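# Place the USB charger in the beige tote

## Task

Get the USB charger inside the beige tote; at the end the tote must hold no item that was not already in it at the start.

## Robot and tools

Robot: two arms, left_arm (base near y = +0.357 m, carrying a five-finger left hand) and right_arm (base near y = -0.364 m, carrying a right hand). A fixed post stands behind them and a camera stand sits between them just behind the bases; do not strike either. Cameras: cam_head_left, cam_head_right, cam_high, each 896x504.

Scene frame: origin at table-top height, midway between the arms' nominal bases. +x points out over the table, +z up, +y toward left_arm. Image left/right does not match arm names. Reported positions are in metres and can be a few cm off, more at long reach.

Hand point: a point that moves with the palm, 0.05 m in front of it and 0.15 m out from the wrist face. Its +z runs along the straight fingers, +y out of the palm, +x across the palm (right hand: away from the thumb; left hand: toward the thumb). Straight fingertips lie 0.06 to 0.07 m past the point along +z and 0.06 m behind it along -y. A wrist bracket on the little-finger side can collide with things.

A row is 28 numbers, each in [-1, 1], always all 28 even if one arm is idle: left_arm dx, dy, dz, rx, ry, rz, then left hand little, ring, middle, index, thumb_bend, thumb_turn, force_limit, speed; then the same 14 for right_arm. The six pose numbers are an offset, not a pose: measured from that arm's Hand target as it stood when the action (or move) began, along that Hand target's own axes. 1.0 equals 0.6 m or 180 degrees; rx, ry, rz form one rotation vector. All six at 0 asks nothing new of that arm. Sending the same offset again moves further.

Hand numbers are absolute targets: fingers and thumb_bend +1 straight, -1 curled; thumb_turn +1 beside the palm, -1 across in front of it (needed to wrap an object 0.035 to 0.065 m thick; a thumb-index pinch handles light items up to about 0.08 m). force_limit maps -1..+1 to roughly 0..10 N at the fingertip (0..15 N for the two thumb motors). speed rises linearly from near zero at -1 to full at +0.48 and stays full above; use -0.94 or lower for a gentle close. There is no 'leave unchanged' value: repeat the eight hand numbers of the last row actually run for that hand, or, if none has run, its hand_measured six plus hand_force_limit and hand_speed. To squeeze harder, raise force_limit and send a more-closed target than hand_measured; to loosen, send one more open.

Tools:
- execute_actions(actions, cameras): actions is a list of actions; each action is up to 15 rows, one per 1/30 s step, a short table repeating its final row to fill 15. Each action counts offsets from its own starting Hand target, and every row in it from that same start. cameras: list of names, ["all"], or []; by default images come only with an empty actions list.
- move(target, speed, blend, blocking, cameras): target is one 28-number row or up to 15 rows; every row's offsets count from the Hand targets at the move's start, not from the previous row. Straight-line path, no obstacle avoidance, capped at 10 s total. speed in m/s, 0.002 to 4.3 (default 0.25), turning limit twice that in rad/s; one value or one per target. blend in metres rounds corners (0 = stop at each). blocking=false returns after about 0.5 s while motion continues. Adds a 'move:' line: done, off_target, moving, held or fault, plus limits=paced (pose clipped) or limits=held (steps withheld).
- wait(seconds): 0 to 3600, sends nothing new; a running move keeps going.
- stop(): brakes the current move.
- zoom_image(camera, region): region [x0, y0, x1, y1] in pixels of that camera's latest image, at most 504 each way.
- show_instructions(): shows reference pages.
- finished_scene(scene): scene is 1; ends the scene for good.

Results: end_effector_position and end_effector_quat_wxyz per arm; Hand target (last commanded pose after clipping, the base for next offsets); hand_measured, hand_stopped_by (moving, target, force, stalled, fault), hand_load_n (positive when something pushes a finger open; near 0 after a lost grip); joint positions, velocities (omitted when 'within noise'), torques (offset and noisy, wrist numbers 3 and 4 wrap at ±28 N m); motor temperatures; MOTOR HOT or OVER-TEMPERATURE FAULT lines.

Behaviour: each step the commanded orientation is clipped to 40 degrees from the measured one. Arms often rest 1 to 3 cm (sometimes 5) short, usually low; this is not contact. A later execute_actions call, even all zeros, re-requests the target; otherwise send the remaining distance. Near the base axis a small hand motion can swing the whole arm. Joint ranges in rad: waist ±2.880, shoulder 0 to 3.142, elbow 0 to 3.019, wrist pitch -1.693 to 1.571, wrist yaw ±1.571, wrist roll ±2.094.

Avoid: dropping or releasing moving objects, fast impacts, hard pushes on fixed or heavy items, anything leaving the table, arms touching each other or a hand closing on the other hand's fingers, excess finger load, and long stretched or loaded holds that overheat motors (100 °C drops the arm). A blocked arm keeps pressing; command a target back past its hand point to relieve it. Loose objects may be nudged occasionally by outside pushes.

Each tool is called after "Call:" by a JSON object that holds its "method" and its "body", one argument or row to a line.

Reference images:

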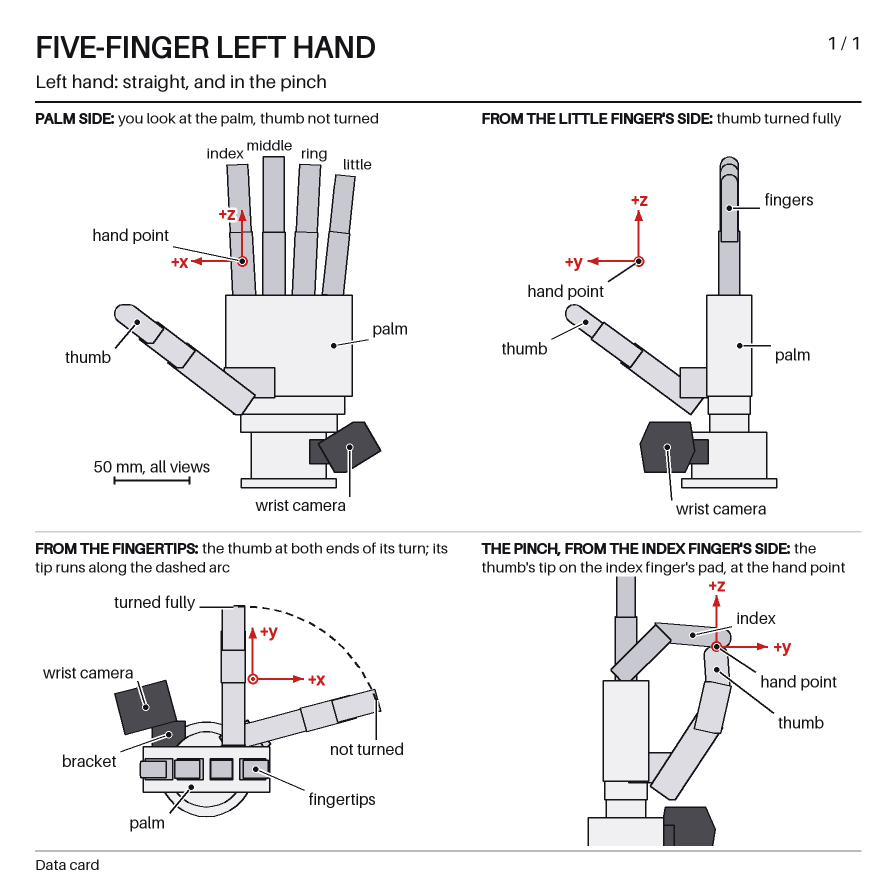

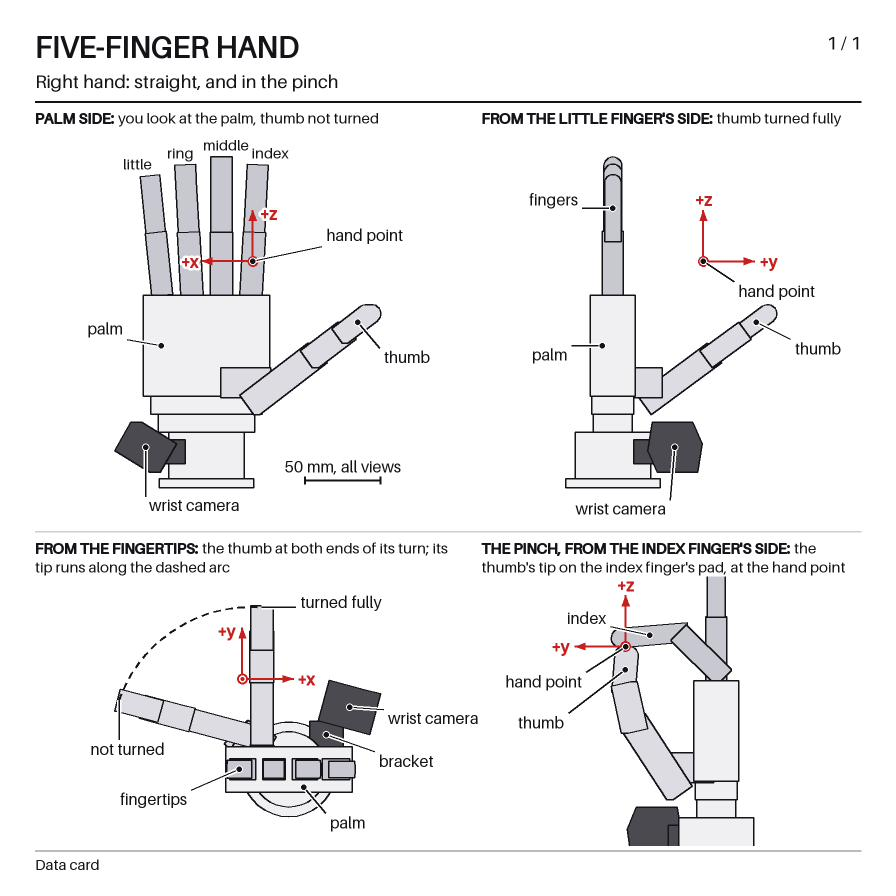

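## Session

Call:
{"method": "execute_actions", "body": {
  "actions": []
}}

Scene clock: 0.00 s.
left_arm: end_effector_position=(+0.3840, +0.0452, +0.1012) hand_measured=(+1.000, +1.000, +1.000, +1.000, +1.000, +1.000) hand_load_n=(+0.0, +0.0, +0.0, +0.0, +0.0, +0.0) hand_stopped_by=(target, target, target, target, target, target) hand_force_limit=0.00 hand_speed=-0.80 end_effector_quat_wxyz=(-0.050, -0.396, +0.917, -0.016) | right_arm: end_effector_position=(+0.4330, -0.1198, +0.2816) hand_measured=(+1.000, +1.000, +1.000, +1.000, +1.000, +1.000) hand_load_n=(+0.0, +0.0, +0.0, +0.0, +0.0, +0.0) hand_stopped_by=(target, target, target, target, target, target) hand_force_limit=0.00 hand_speed=-0.80 end_effector_quat_wxyz=(-0.238, +0.698, -0.560, -0.377)
Joint positions: left_arm=[-0.608 1.812 1.498 -1.281 0.103 0.129] | right_arm=[0.155 1.757 1.621 -1.629 -0.91 -0.13]
Joint velocities: within noise
Joint torques (N m): no reading
Motor temperatures (°C): left_arm=[29 36 37 34 34 29] | right_arm=[33 39 36 35 26 29]
Heat: left arm: hottest elbow 37 °C; right arm: hottest shoulder 39 °C.
Hand target: left_arm +0.3893, +0.0414, +0.1034; -0.047, -0.396, +0.917, -0.021 | right_arm +0.4371, -0.1191, +0.2821; -0.239, +0.699, -0.560, -0.375

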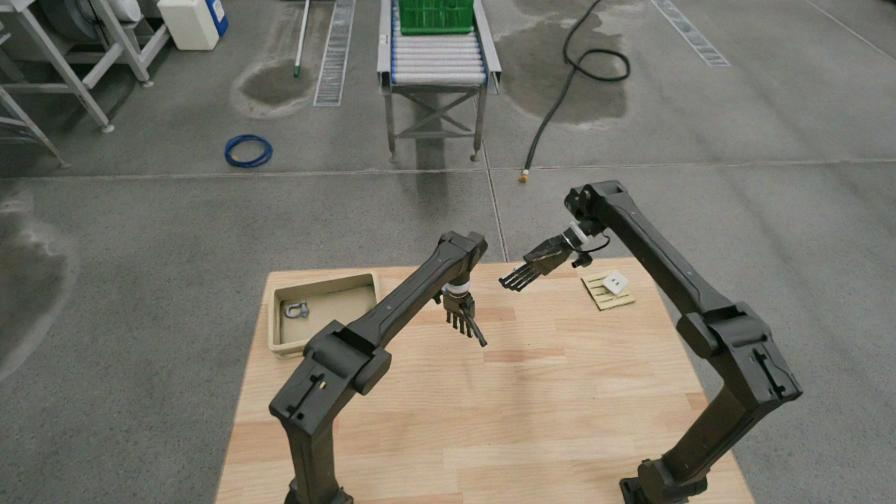

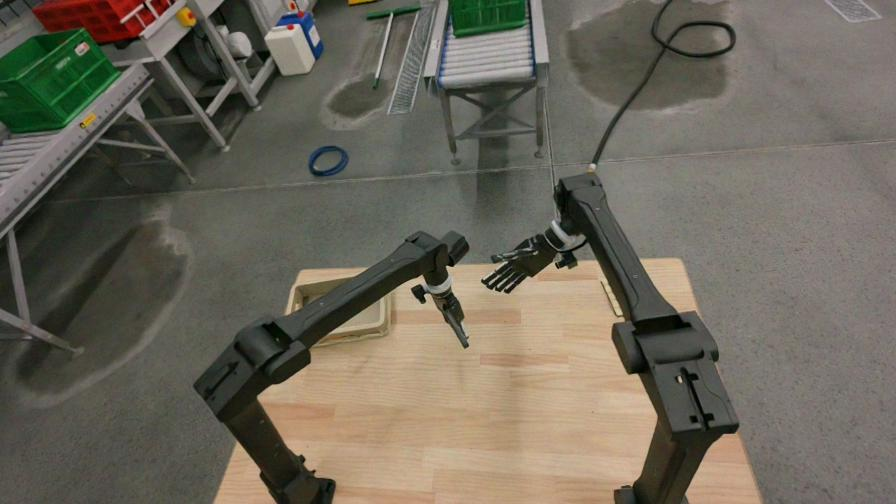

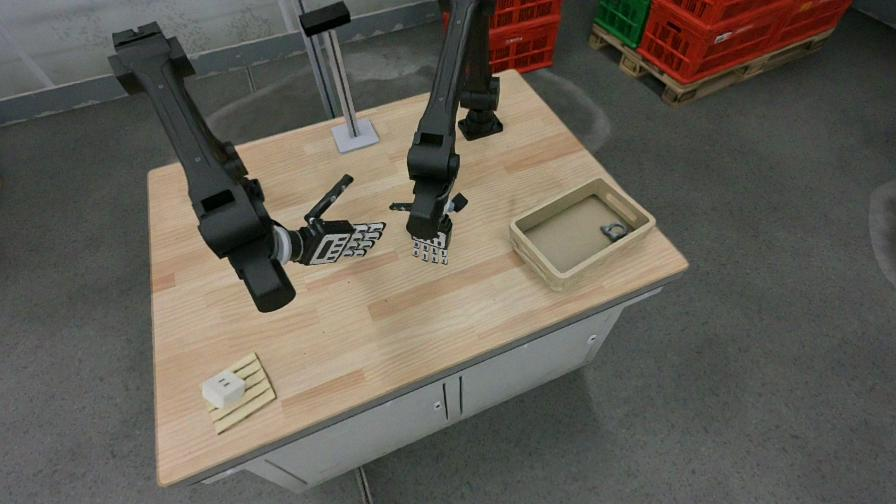

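Call:
{"method": "zoom_image", "body": {
  "camera": "cam_high",
  "region": [150, 320, 350, 460]
}}

Call:
{"method": "zoom_image", "body": {
  "camera": "cam_head_left",
  "region": [500, 230, 700, 340]
}}

Call:
{"method": "zoom_image", "body": {
  "camera": "cam_head_left",
  "region": [250, 240, 430, 380]
}}

Scaled by 2.520.

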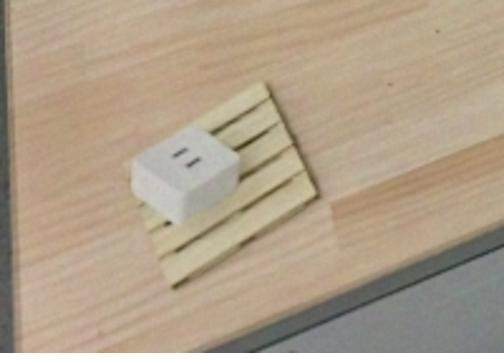

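Scaled by 2.520.

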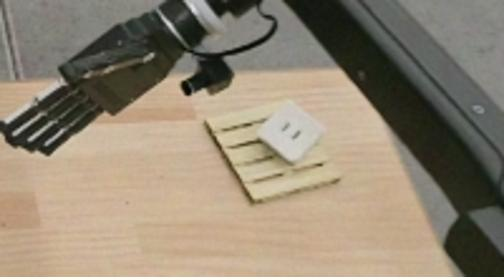

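Scaled by 2.800.

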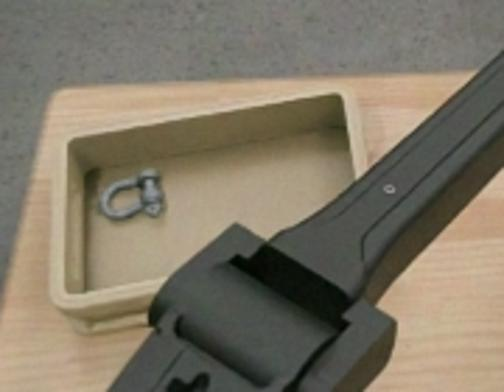

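Call:
{"method": "zoom_image", "body": {
  "camera": "cam_high",
  "region": [190, 345, 290, 440]
}}

Call:
{"method": "zoom_image", "body": {
  "camera": "cam_head_left",
  "region": [575, 255, 645, 315]
}}

Scaled by 5.040.

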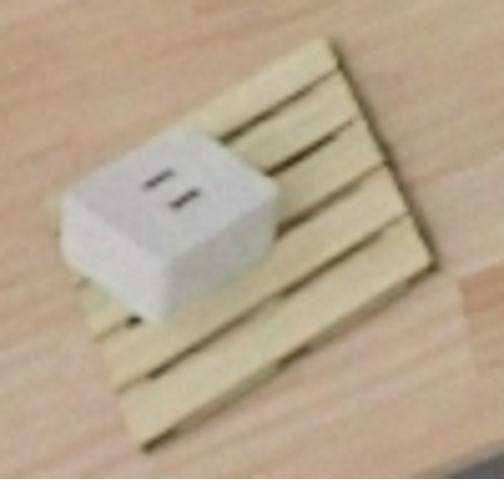

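Scaled by 7.200.

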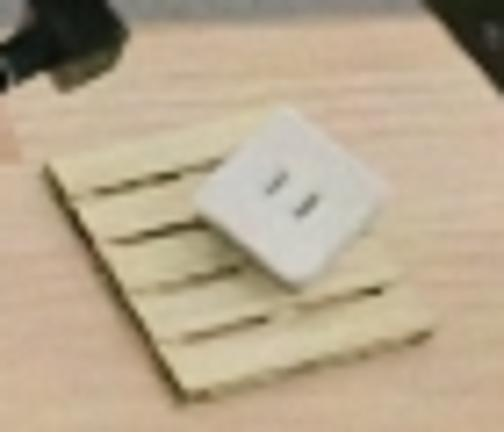

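Call:
{"method": "move", "body": {
  "target": [0,0,0,0,0,0,1,1,1,1,1,1,0,-0.8,0.1023,0.1183,-0.167,0.3943,0.3233,-0.0426,1,1,0.6,0.6,1,-1,0,0],
  "cameras": ["all"]
}}

Scene clock: 164.57 s.
left_arm: end_effector_position=(+0.3840, +0.0452, +0.1012) hand_measured=(+1.000, +1.000, +1.000, +1.000, +1.000, +1.000) hand_load_n=(+0.0, +0.0, +0.0, +0.0, +0.0, +0.0) hand_stopped_by=(target, target, target, target, target, target) hand_force_limit=0.00 hand_speed=-0.80 end_effector_quat_wxyz=(-0.050, -0.396, +0.917, -0.016) | right_arm: end_effector_position=(+0.3999, -0.2541, +0.3020) hand_measured=(+1.000, +1.000, +0.600, +0.600, +1.000, -1.000) hand_load_n=(+0.0, +0.0, +0.0, +0.0, +0.0, +0.0) hand_stopped_by=(target, target, target, target, target, target) hand_force_limit=0.00 hand_speed=0.00 end_effector_quat_wxyz=(+0.314, -0.560, +0.664, -0.383)
Joint positions: left_arm=[-0.608 1.812 1.498 -1.281 0.103 0.129] | right_arm=[0.402 0.821 0.924 -0.728 0.518 0.329]
Joint torques (N m): left_arm=[-1.03 -18.14 9.22 0.28 0.19 0.07] | right_arm=[1.14 -0.97 9.36 2.37 0.29 0.1]
Motor temperatures (°C): left_arm=[28 38 49 32 32 28] | right_arm=[32 41 42 33 27 28]
Heat: left arm: hottest elbow 49 °C; right arm: hottest elbow 42 °C.
Hand target: left_arm +0.3893, +0.0414, +0.1034; -0.047, -0.396, +0.917, -0.021 | right_arm +0.4003, -0.2501, +0.3002; +0.322, -0.556, +0.664, -0.382
Off the commanded pose: left_arm 0.007 m, 1 deg | right_arm 0.004 m, 1 deg.
move: done

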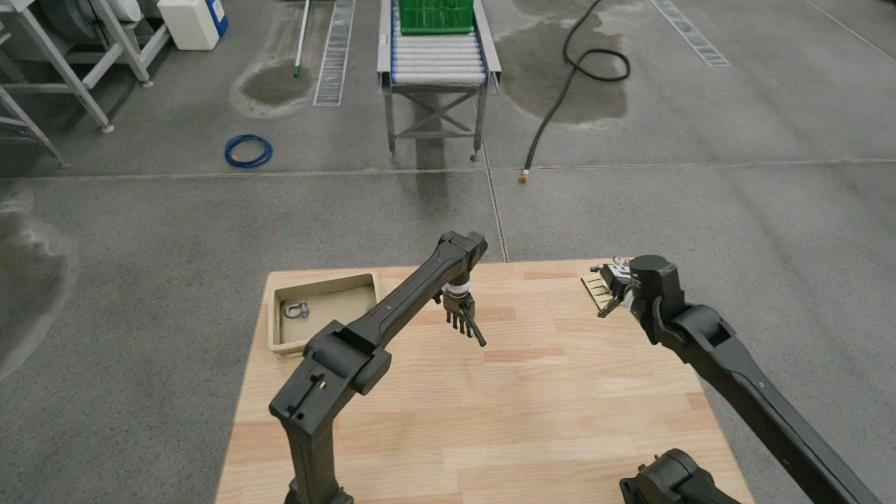

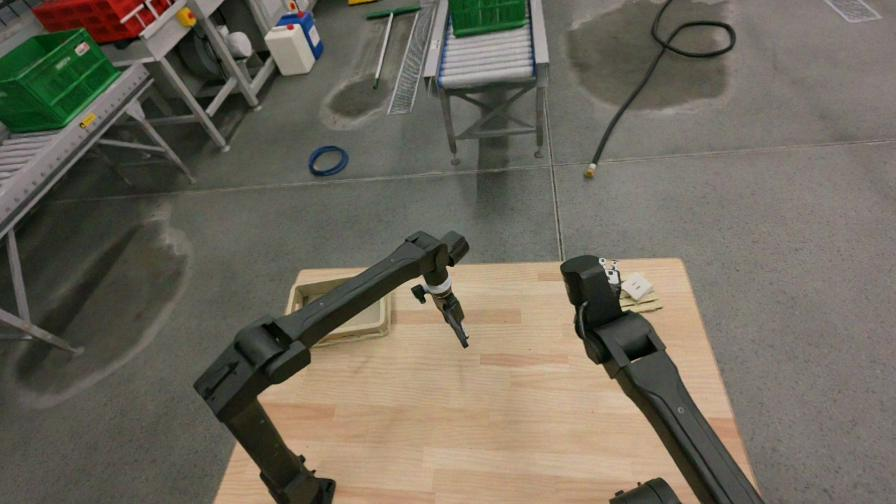

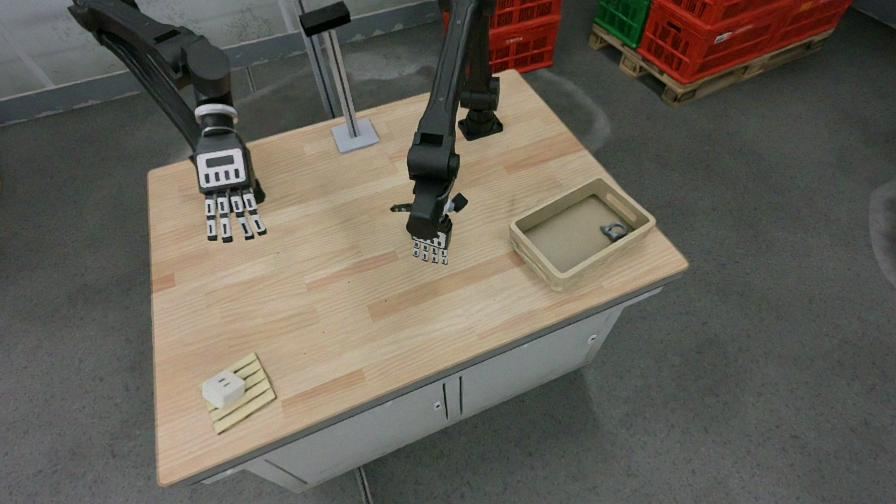

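Call:
{"method": "zoom_image", "body": {
  "camera": "cam_head_right",
  "region": [600, 250, 680, 320]
}}

Call:
{"method": "zoom_image", "body": {
  "camera": "cam_high",
  "region": [180, 130, 300, 250]
}}

Scaled by 6.300.

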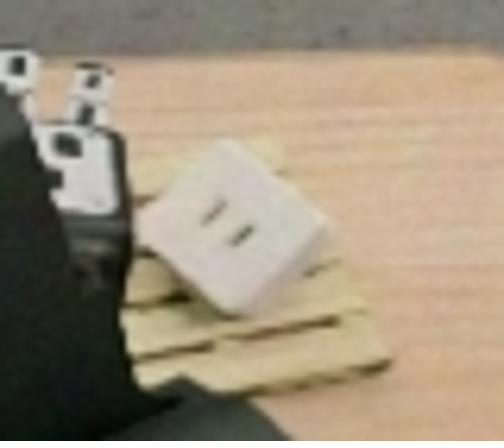

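Scaled by 4.200.

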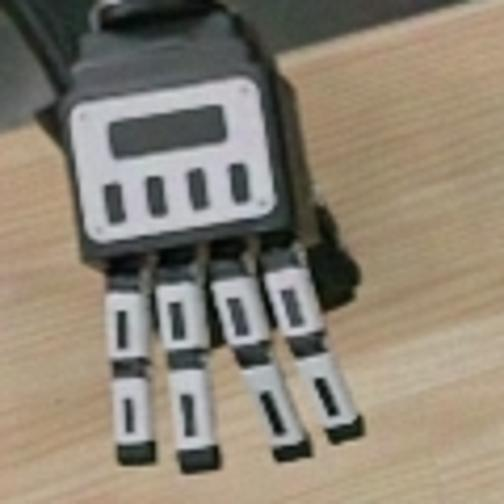

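Call:
{"method": "move", "body": {
  "target": [-0.43,0.872,-0.333,0.0566,0.0054,-0.5417,1,1,1,1,1,1,0,-0.8,0.3052,0.0552,0.4042,0,-0.2093,-0.1208,1,1,0.6,0.6,1,-1,0,0],
  "cameras": ["all"]
}}

Scene clock: 299.00 s.
left_arm: end_effector_position=(+0.1944, +0.5943, +0.2654) hand_measured=(+1.000, +1.000, +1.000, +1.000, +1.000, +1.000) hand_load_n=(+0.0, +0.0, +0.0, +0.0, +0.0, +0.0) hand_stopped_by=(target, target, target, target, target, target) hand_force_limit=0.00 hand_speed=-0.80 end_effector_quat_wxyz=(+0.030, +0.953, -0.296, +0.051) | right_arm: end_effector_position=(+0.5469, -0.4534, +0.1395) hand_measured=(+1.000, +1.000, +0.600, +0.600, +1.000, -1.000) hand_load_n=(+0.0, +0.0, +0.0, +0.0, +0.0, +0.0) hand_stopped_by=(target, target, target, target, target, target) hand_force_limit=0.00 hand_speed=0.00 end_effector_quat_wxyz=(-0.442, +0.761, -0.417, +0.226)
Joint positions: left_arm=[1.128 1.286 1.322 -1.65 0.11 0.144] | right_arm=[-0.457 1.528 1.066 -0.388 -0.83 -0.67]
Joint torques (N m): left_arm=[-1.44 -8.59 11.32 -0.25 0.27 0.14] | right_arm=[0.38 -8.12 12.9 0.79 -0.68 -0.13]
Heat: left arm: hottest elbow 49 °C; right arm: hottest elbow 43 °C.
Hand target: left_arm +0.1988, +0.6022, +0.2750; +0.023, +0.951, -0.302, +0.053 | right_arm +0.5590, -0.4636, +0.1496; -0.441, +0.763, -0.410, +0.236
Off the commanded pose: left_arm 0.013 m, 1 deg | right_arm 0.019 m, 1 deg.
move: off_target (left_arm, right_arm)

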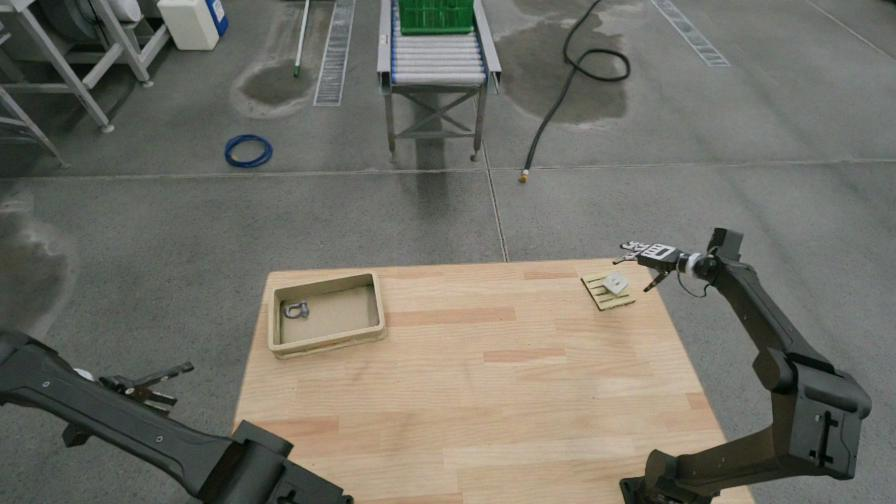

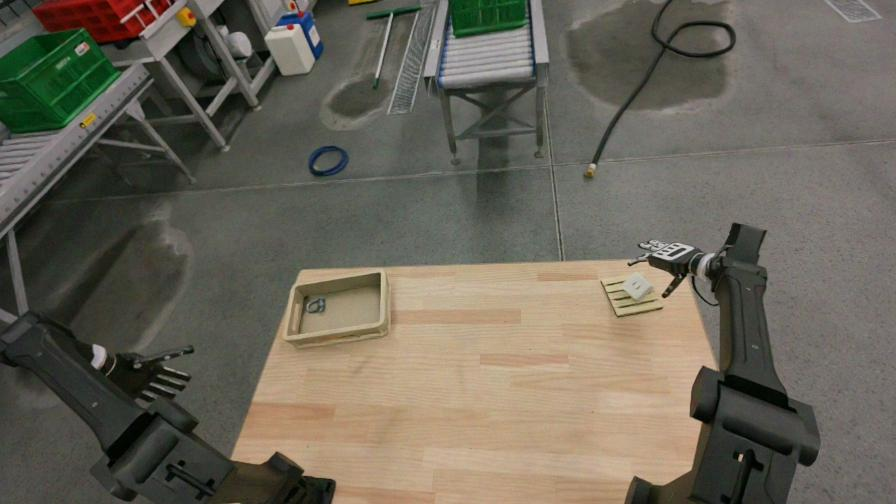

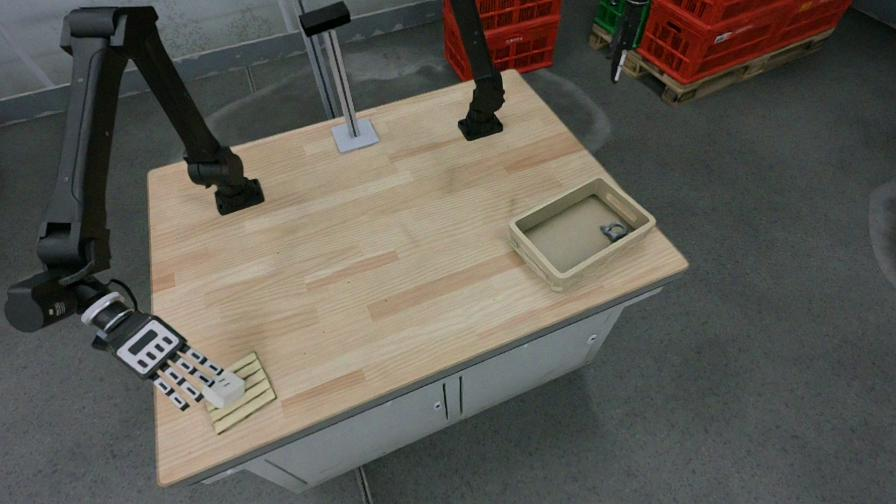

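Call:
{"method": "zoom_image", "body": {
  "camera": "cam_high",
  "region": [90, 290, 290, 440]
}}

Call:
{"method": "zoom_image", "body": {
  "camera": "cam_head_left",
  "region": [570, 220, 730, 320]
}}

Call:
{"method": "zoom_image", "body": {
  "camera": "cam_head_right",
  "region": [590, 220, 740, 330]
}}

Scaled by 2.520.

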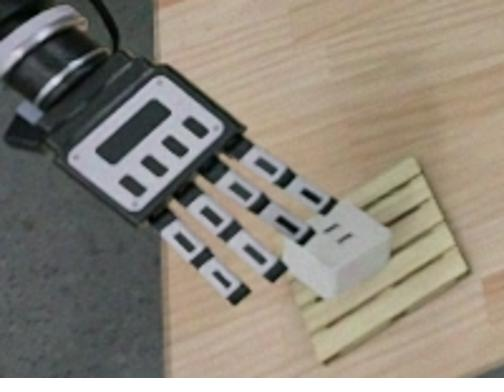

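Scaled by 3.150.

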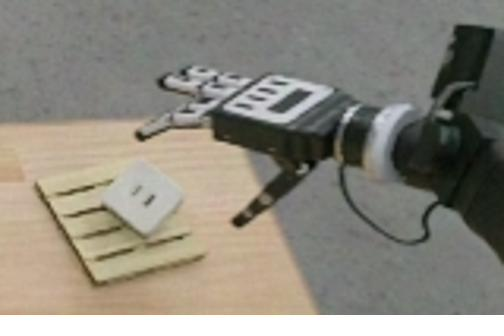

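Scaled by 3.360.

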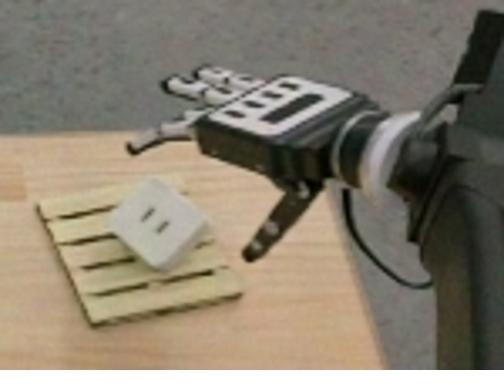

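Call:
{"method": "move", "body": {
  "target": [0,0,0,0,0,0,1,1,1,1,1,1,0,-0.8,0.0101,0.048,0.0823,0,0,0,1,1,0.6,0.6,1,-1,0,0],
  "speed": 0.15,
  "cameras": ["all"]
}}

Call:
{"method": "zoom_image", "body": {
  "camera": "cam_high",
  "region": [120, 320, 280, 440]
}}

Call:
{"method": "zoom_image", "body": {
  "camera": "cam_head_left",
  "region": [570, 230, 690, 320]
}}

Call:
{"method": "zoom_image", "body": {
  "camera": "cam_head_right",
  "region": [590, 230, 710, 320]
}}

Scene clock: 377.77 s.
left_arm: end_effector_position=(+0.1944, +0.5943, +0.2654) hand_measured=(+1.000, +1.000, +1.000, +1.000, +1.000, +1.000) hand_load_n=(+0.5, +0.0, +0.0, +0.0, +0.0, +0.0) hand_stopped_by=(target, target, target, target, target, target) hand_force_limit=0.00 hand_speed=-0.80 end_effector_quat_wxyz=(+0.030, +0.953, -0.296, +0.051) | right_arm: end_effector_position=(+0.5717, -0.4511, +0.0912) hand_measured=(+1.000, +1.000, +0.600, +0.600, +1.000, -1.000) hand_load_n=(+0.0, +0.0, +0.0, +0.0, +0.0, +0.0) hand_stopped_by=(target, target, target, target, target, target) hand_force_limit=0.00 hand_speed=0.00 end_effector_quat_wxyz=(-0.439, +0.765, -0.415, +0.224)
Joint positions: left_arm=[1.128 1.286 1.322 -1.65 0.11 0.144] | right_arm=[-0.429 1.645 1.066 -0.261 -0.807 -0.653]
Joint torques (N m): left_arm=[-1.44 -8.7 11.36 -0.31 0.26 0.14] | right_arm=[1.44 -10.17 11.15 1.85 -0.48 0.1]
Motor temperatures (°C): left_arm=[27 36 50 30 30 26] | right_arm=[31 37 50 31 26 28]
Heat: left arm: hottest elbow 50 °C; right arm: hottest elbow 50 °C.
Hand target: left_arm +0.1988, +0.6022, +0.2750; +0.023, +0.951, -0.302, +0.053 | right_arm +0.5860, -0.4529, +0.1000; -0.441, +0.763, -0.410, +0.236
Off the commanded pose: left_arm 0.013 m, 1 deg | right_arm 0.017 m, 2 deg.
move: off_target (right_arm)

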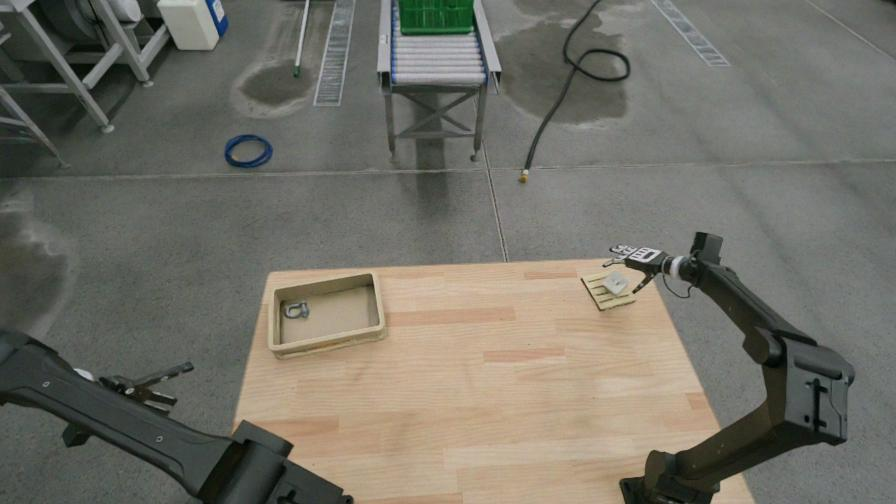

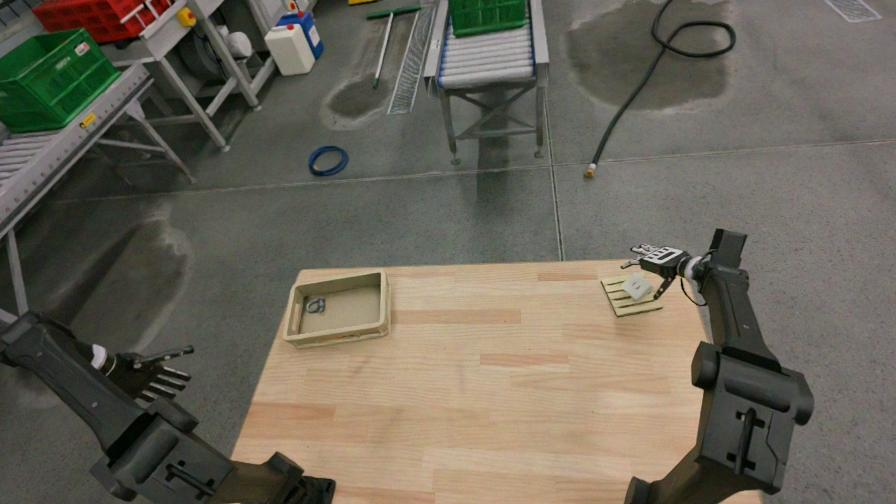

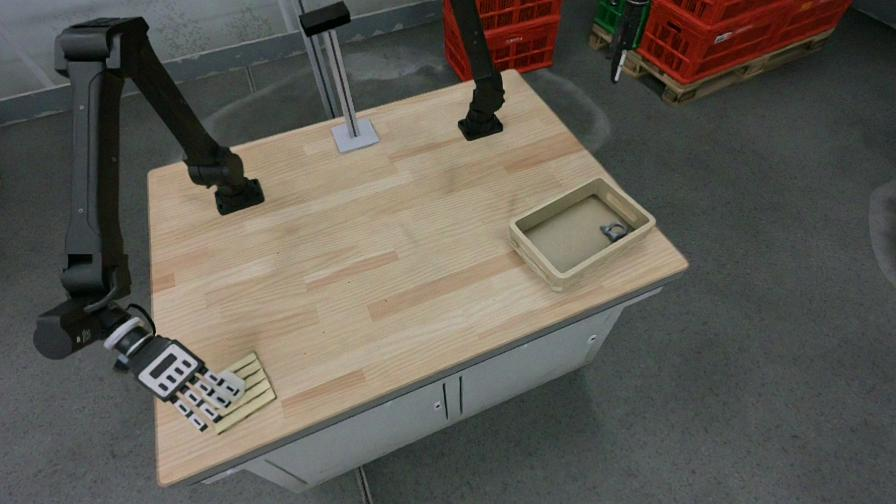

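Scaled by 3.150.

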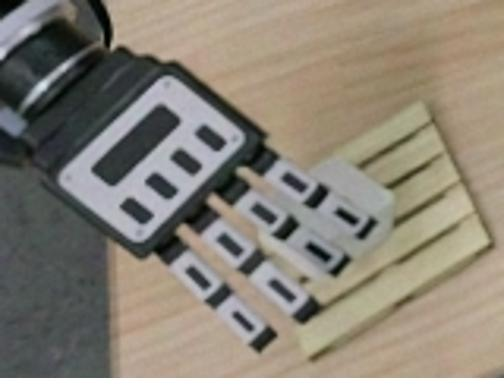

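Scaled by 4.200.

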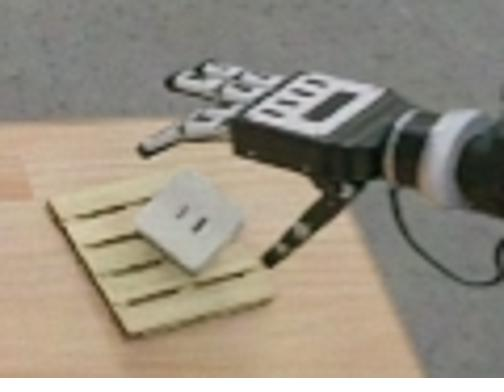

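Scaled by 4.200.

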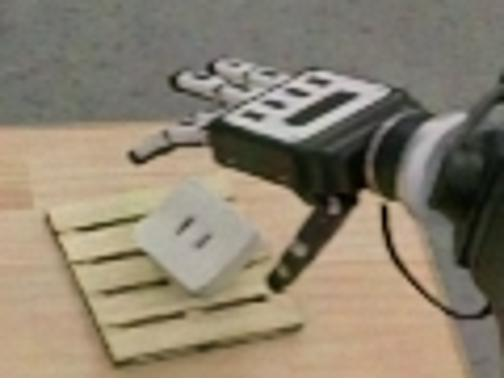

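Call:
{"method": "move", "body": {
  "target": [0,0,0,0,0,0,1,1,1,1,1,1,0,-0.8,0,0.065,0.0375,0,0,0,1,1,0.6,0.6,1,-1,0,0],
  "speed": 0.08,
  "cameras": ["all"]
}}

Call:
{"method": "zoom_image", "body": {
  "camera": "cam_high",
  "region": [120, 320, 280, 440]
}}

Call:
{"method": "zoom_image", "body": {
  "camera": "cam_head_left",
  "region": [570, 230, 690, 320]
}}

Call:
{"method": "zoom_image", "body": {
  "camera": "cam_head_right",
  "region": [590, 230, 710, 320]
}}

Scene clock: 412.37 s.
left_arm: end_effector_position=(+0.1944, +0.5943, +0.2654) hand_measured=(+1.000, +1.000, +1.000, +1.000, +1.000, +1.000) hand_load_n=(+0.0, +0.0, +0.0, +0.5, +0.0, +0.0) hand_stopped_by=(target, target, target, target, target, target) hand_force_limit=0.00 hand_speed=-0.80 end_effector_quat_wxyz=(+0.030, +0.953, -0.296, +0.051) | right_arm: end_effector_position=(+0.5868, -0.4575, +0.0666) hand_measured=(+1.000, +1.000, +0.600, +0.600, +1.000, -1.000) hand_load_n=(+0.0, +0.0, +0.0, +0.0, +0.5, +0.0) hand_stopped_by=(target, target, target, target, target, target) hand_force_limit=0.00 hand_speed=0.00 end_effector_quat_wxyz=(-0.440, +0.764, -0.404, +0.244)
Joint positions: left_arm=[1.128 1.286 1.322 -1.65 0.11 0.144] | right_arm=[-0.429 1.707 1.056 -0.143 -0.807 -0.653]
Joint torques (N m): left_arm=[-1.32 -8.64 11.34 -0.29 0.27 0.14] | right_arm=[1.14 -10.64 7.38 2.24 -0.43 0.17]
Heat: left arm: hottest elbow 51 °C; right arm: hottest elbow 49 °C.
Hand target: left_arm +0.1988, +0.6022, +0.2750; +0.023, +0.951, -0.302, +0.053 | right_arm +0.5860, -0.4529, +0.0550; -0.441, +0.763, -0.410, +0.236
Off the commanded pose: left_arm 0.013 m, 1 deg | right_arm 0.012 m, 1 deg.
move: off_target (right_arm)

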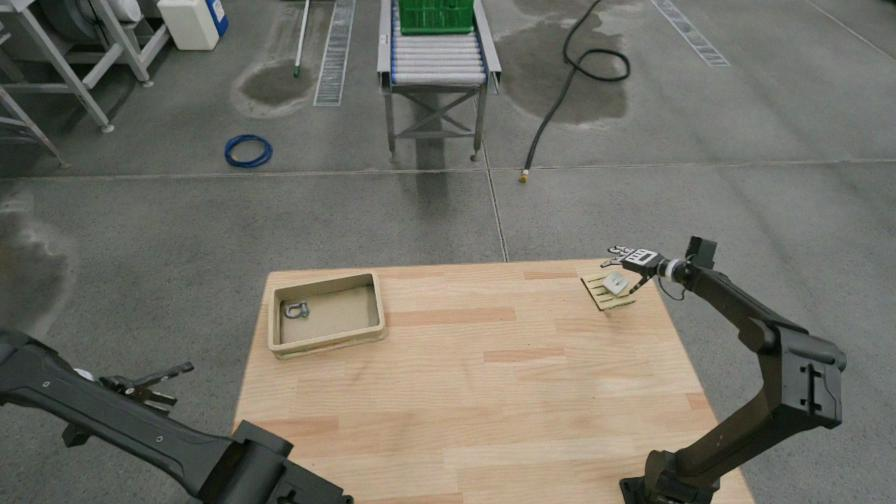

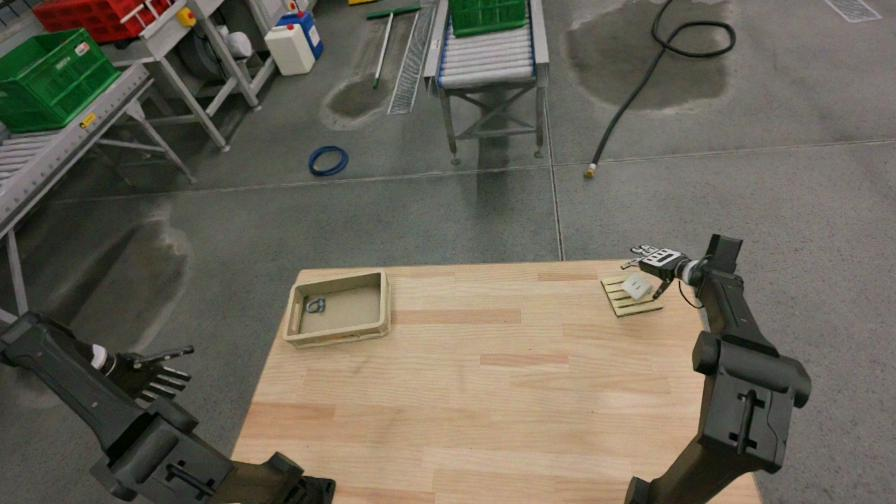

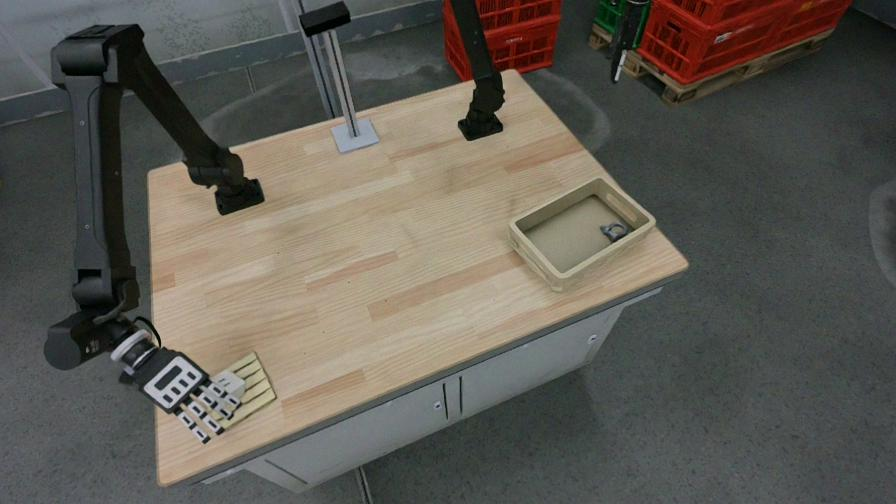

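Scaled by 3.150.

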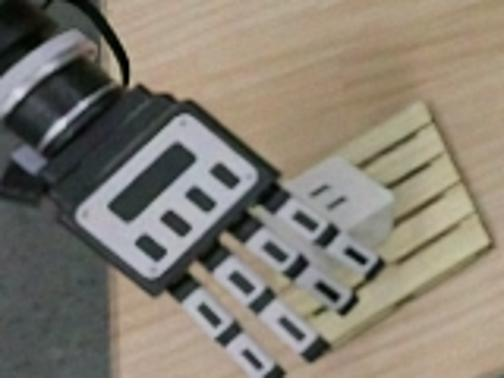

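Scaled by 4.200.

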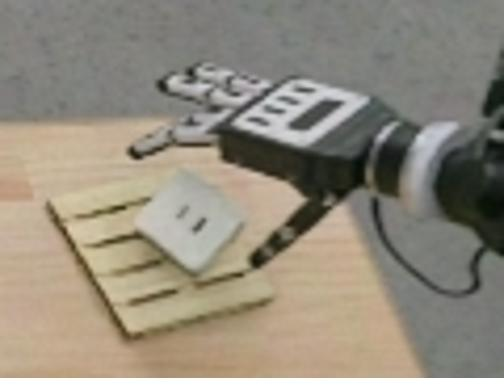

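Scaled by 4.200.

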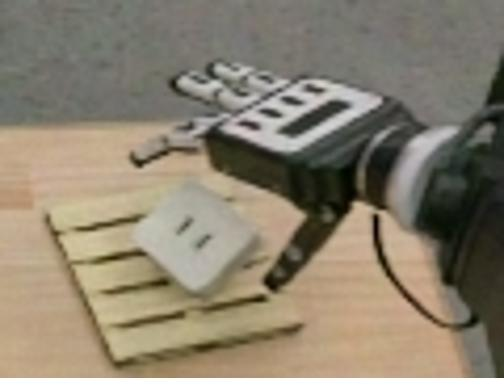

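Call:
{"method": "move", "body": {
  "target": [0,0,0,0,0,0,1,1,1,1,1,1,0,-0.8,-0.0253,0.0127,-0.0055,0,0,0,1,1,0.6,0.6,1,-1,0,0],
  "speed": 0.05
}}

Scene clock: 421.80 s.
left_arm: end_effector_position=(+0.1944, +0.5943, +0.2654) hand_measured=(+1.000, +1.000, +1.000, +1.000, +1.000, +1.000) hand_load_n=(+0.0, +0.0, +0.0, +0.0, +0.0, +0.5) hand_stopped_by=(target, target, target, target, target, target) hand_force_limit=0.00 hand_speed=-0.80 end_effector_quat_wxyz=(+0.030, +0.953, -0.296, +0.051) | right_arm: end_effector_position=(+0.5709, -0.4492, +0.0478) hand_measured=(+1.000, +1.000, +0.600, +0.600, +1.000, -1.000) hand_load_n=(+0.0, +0.0, +0.0, +0.0, +0.0, +0.0) hand_stopped_by=(target, target, target, target, target, target) hand_force_limit=0.00 hand_speed=0.00 end_effector_quat_wxyz=(-0.439, +0.764, -0.412, +0.233)
Joint positions: left_arm=[1.128 1.286 1.322 -1.65 0.11 0.144] | right_arm=[-0.426 1.707 1.001 -0.11 -0.803 -0.646]
Joint torques (N m): left_arm=[-1.32 -8.64 11.33 -0.24 0.27 0.14] | right_arm=[2.08 -12.16 7.34 1.99 -0.45 0.12]
Heat: left arm: hottest elbow 51 °C; right arm: hottest elbow 48 °C.
Hand target: left_arm +0.1988, +0.6022, +0.2750; +0.023, +0.951, -0.302, +0.053 | right_arm +0.5720, -0.4440, +0.0500; -0.441, +0.763, -0.410, +0.236
Off the commanded pose: left_arm 0.013 m, 1 deg | right_arm 0.006 m, 0 deg.
move: done

Lucky: now at (.571,-.449,.048). Look.

Call:
{"method": "wait", "body": {
  "seconds": 0.1,
  "cameras": ["all"]
}}

Call:
{"method": "zoom_image", "body": {
  "camera": "cam_high",
  "region": [150, 340, 280, 440]
}}

Call:
{"method": "zoom_image", "body": {
  "camera": "cam_head_left",
  "region": [570, 240, 670, 315]
}}

Call:
{"method": "zoom_image", "body": {
  "camera": "cam_head_right",
  "region": [590, 240, 690, 315]
}}

Scene clock: 426.80 s.
left_arm: end_effector_position=(+0.1944, +0.5943, +0.2654) hand_measured=(+1.000, +1.000, +1.000, +1.000, +1.000, +1.000) hand_load_n=(+0.0, +0.0, +0.0, +0.0, -0.5, +0.0) hand_stopped_by=(target, target, target, target, target, target) hand_force_limit=0.00 hand_speed=-0.80 end_effector_quat_wxyz=(+0.030, +0.953, -0.296, +0.051) | right_arm: end_effector_position=(+0.5708, -0.4492, +0.0478) hand_measured=(+1.000, +1.000, +0.600, +0.600, +1.000, -1.000) hand_load_n=(+0.0, +0.0, +0.0, -0.5, +0.0, +0.0) hand_stopped_by=(target, target, target, target, target, target) hand_force_limit=0.00 hand_speed=0.00 end_effector_quat_wxyz=(-0.439, +0.764, -0.412, +0.233)
Joint positions: left_arm=[1.128 1.286 1.322 -1.65 0.11 0.144] | right_arm=[-0.426 1.707 1.001 -0.11 -0.803 -0.646]
Joint torques (N m): left_arm=[-1.26 -8.76 11.32 -0.27 0.27 0.15] | right_arm=[1.55 -12.4 7.2 2.1 -0.43 0.14]
Heat: left arm: hottest elbow 51 °C; right arm: hottest elbow 47 °C.
Hand target: left_arm +0.1988, +0.6022, +0.2750; +0.023, +0.951, -0.302, +0.053 | right_arm +0.5720, -0.4440, +0.0500; -0.441, +0.763, -0.410, +0.236
Off the commanded pose: left_arm 0.013 m, 1 deg | right_arm 0.006 m, 0 deg.
wait: 0.10 s; at rest from the start

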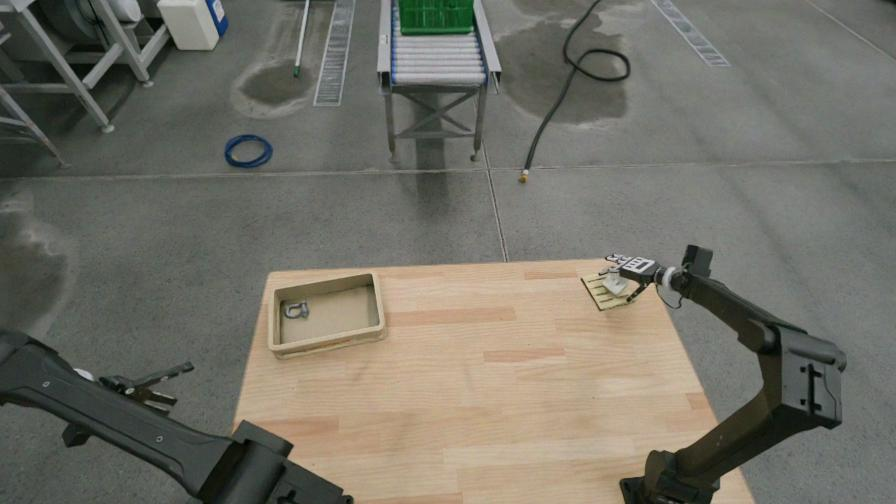

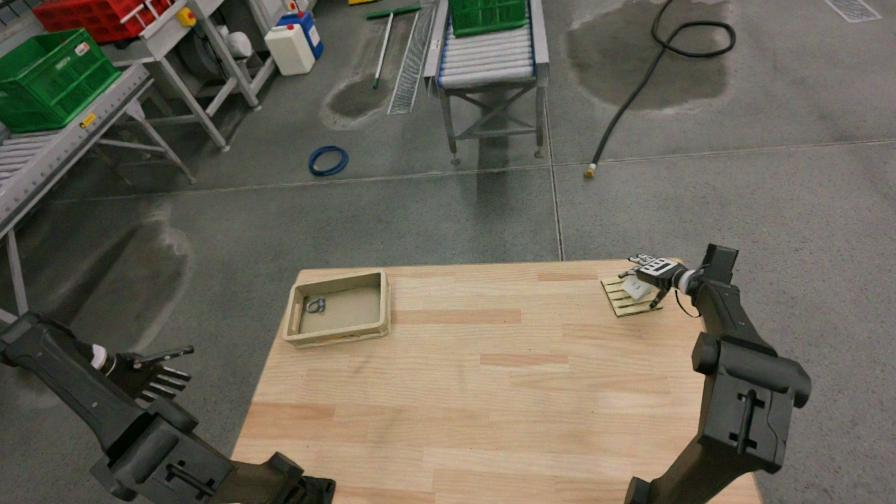

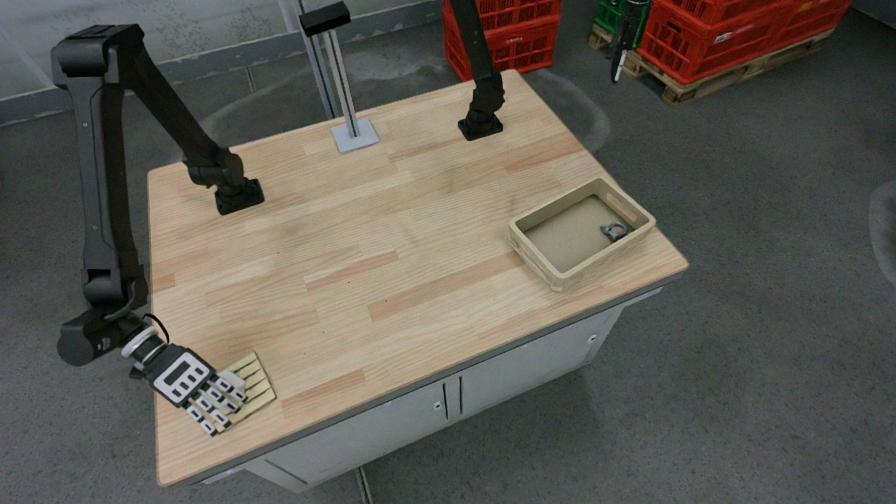

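Scaled by 3.877.

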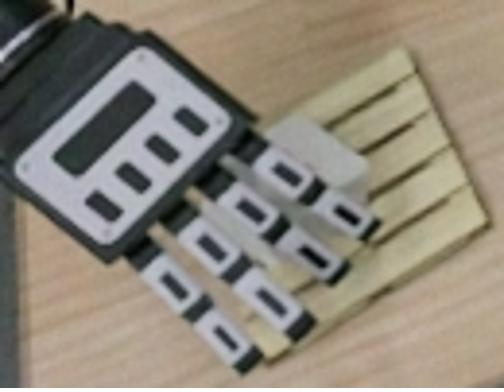

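Scaled by 5.040.

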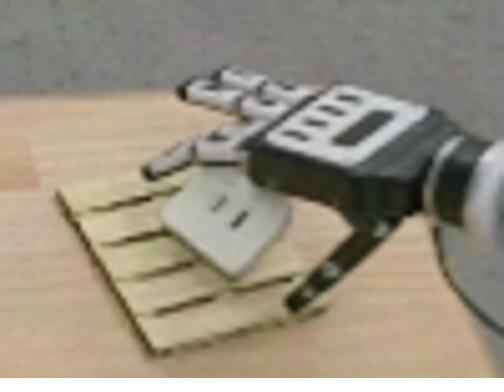

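Scaled by 5.040.

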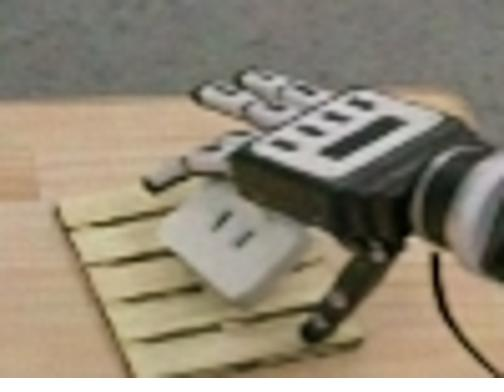

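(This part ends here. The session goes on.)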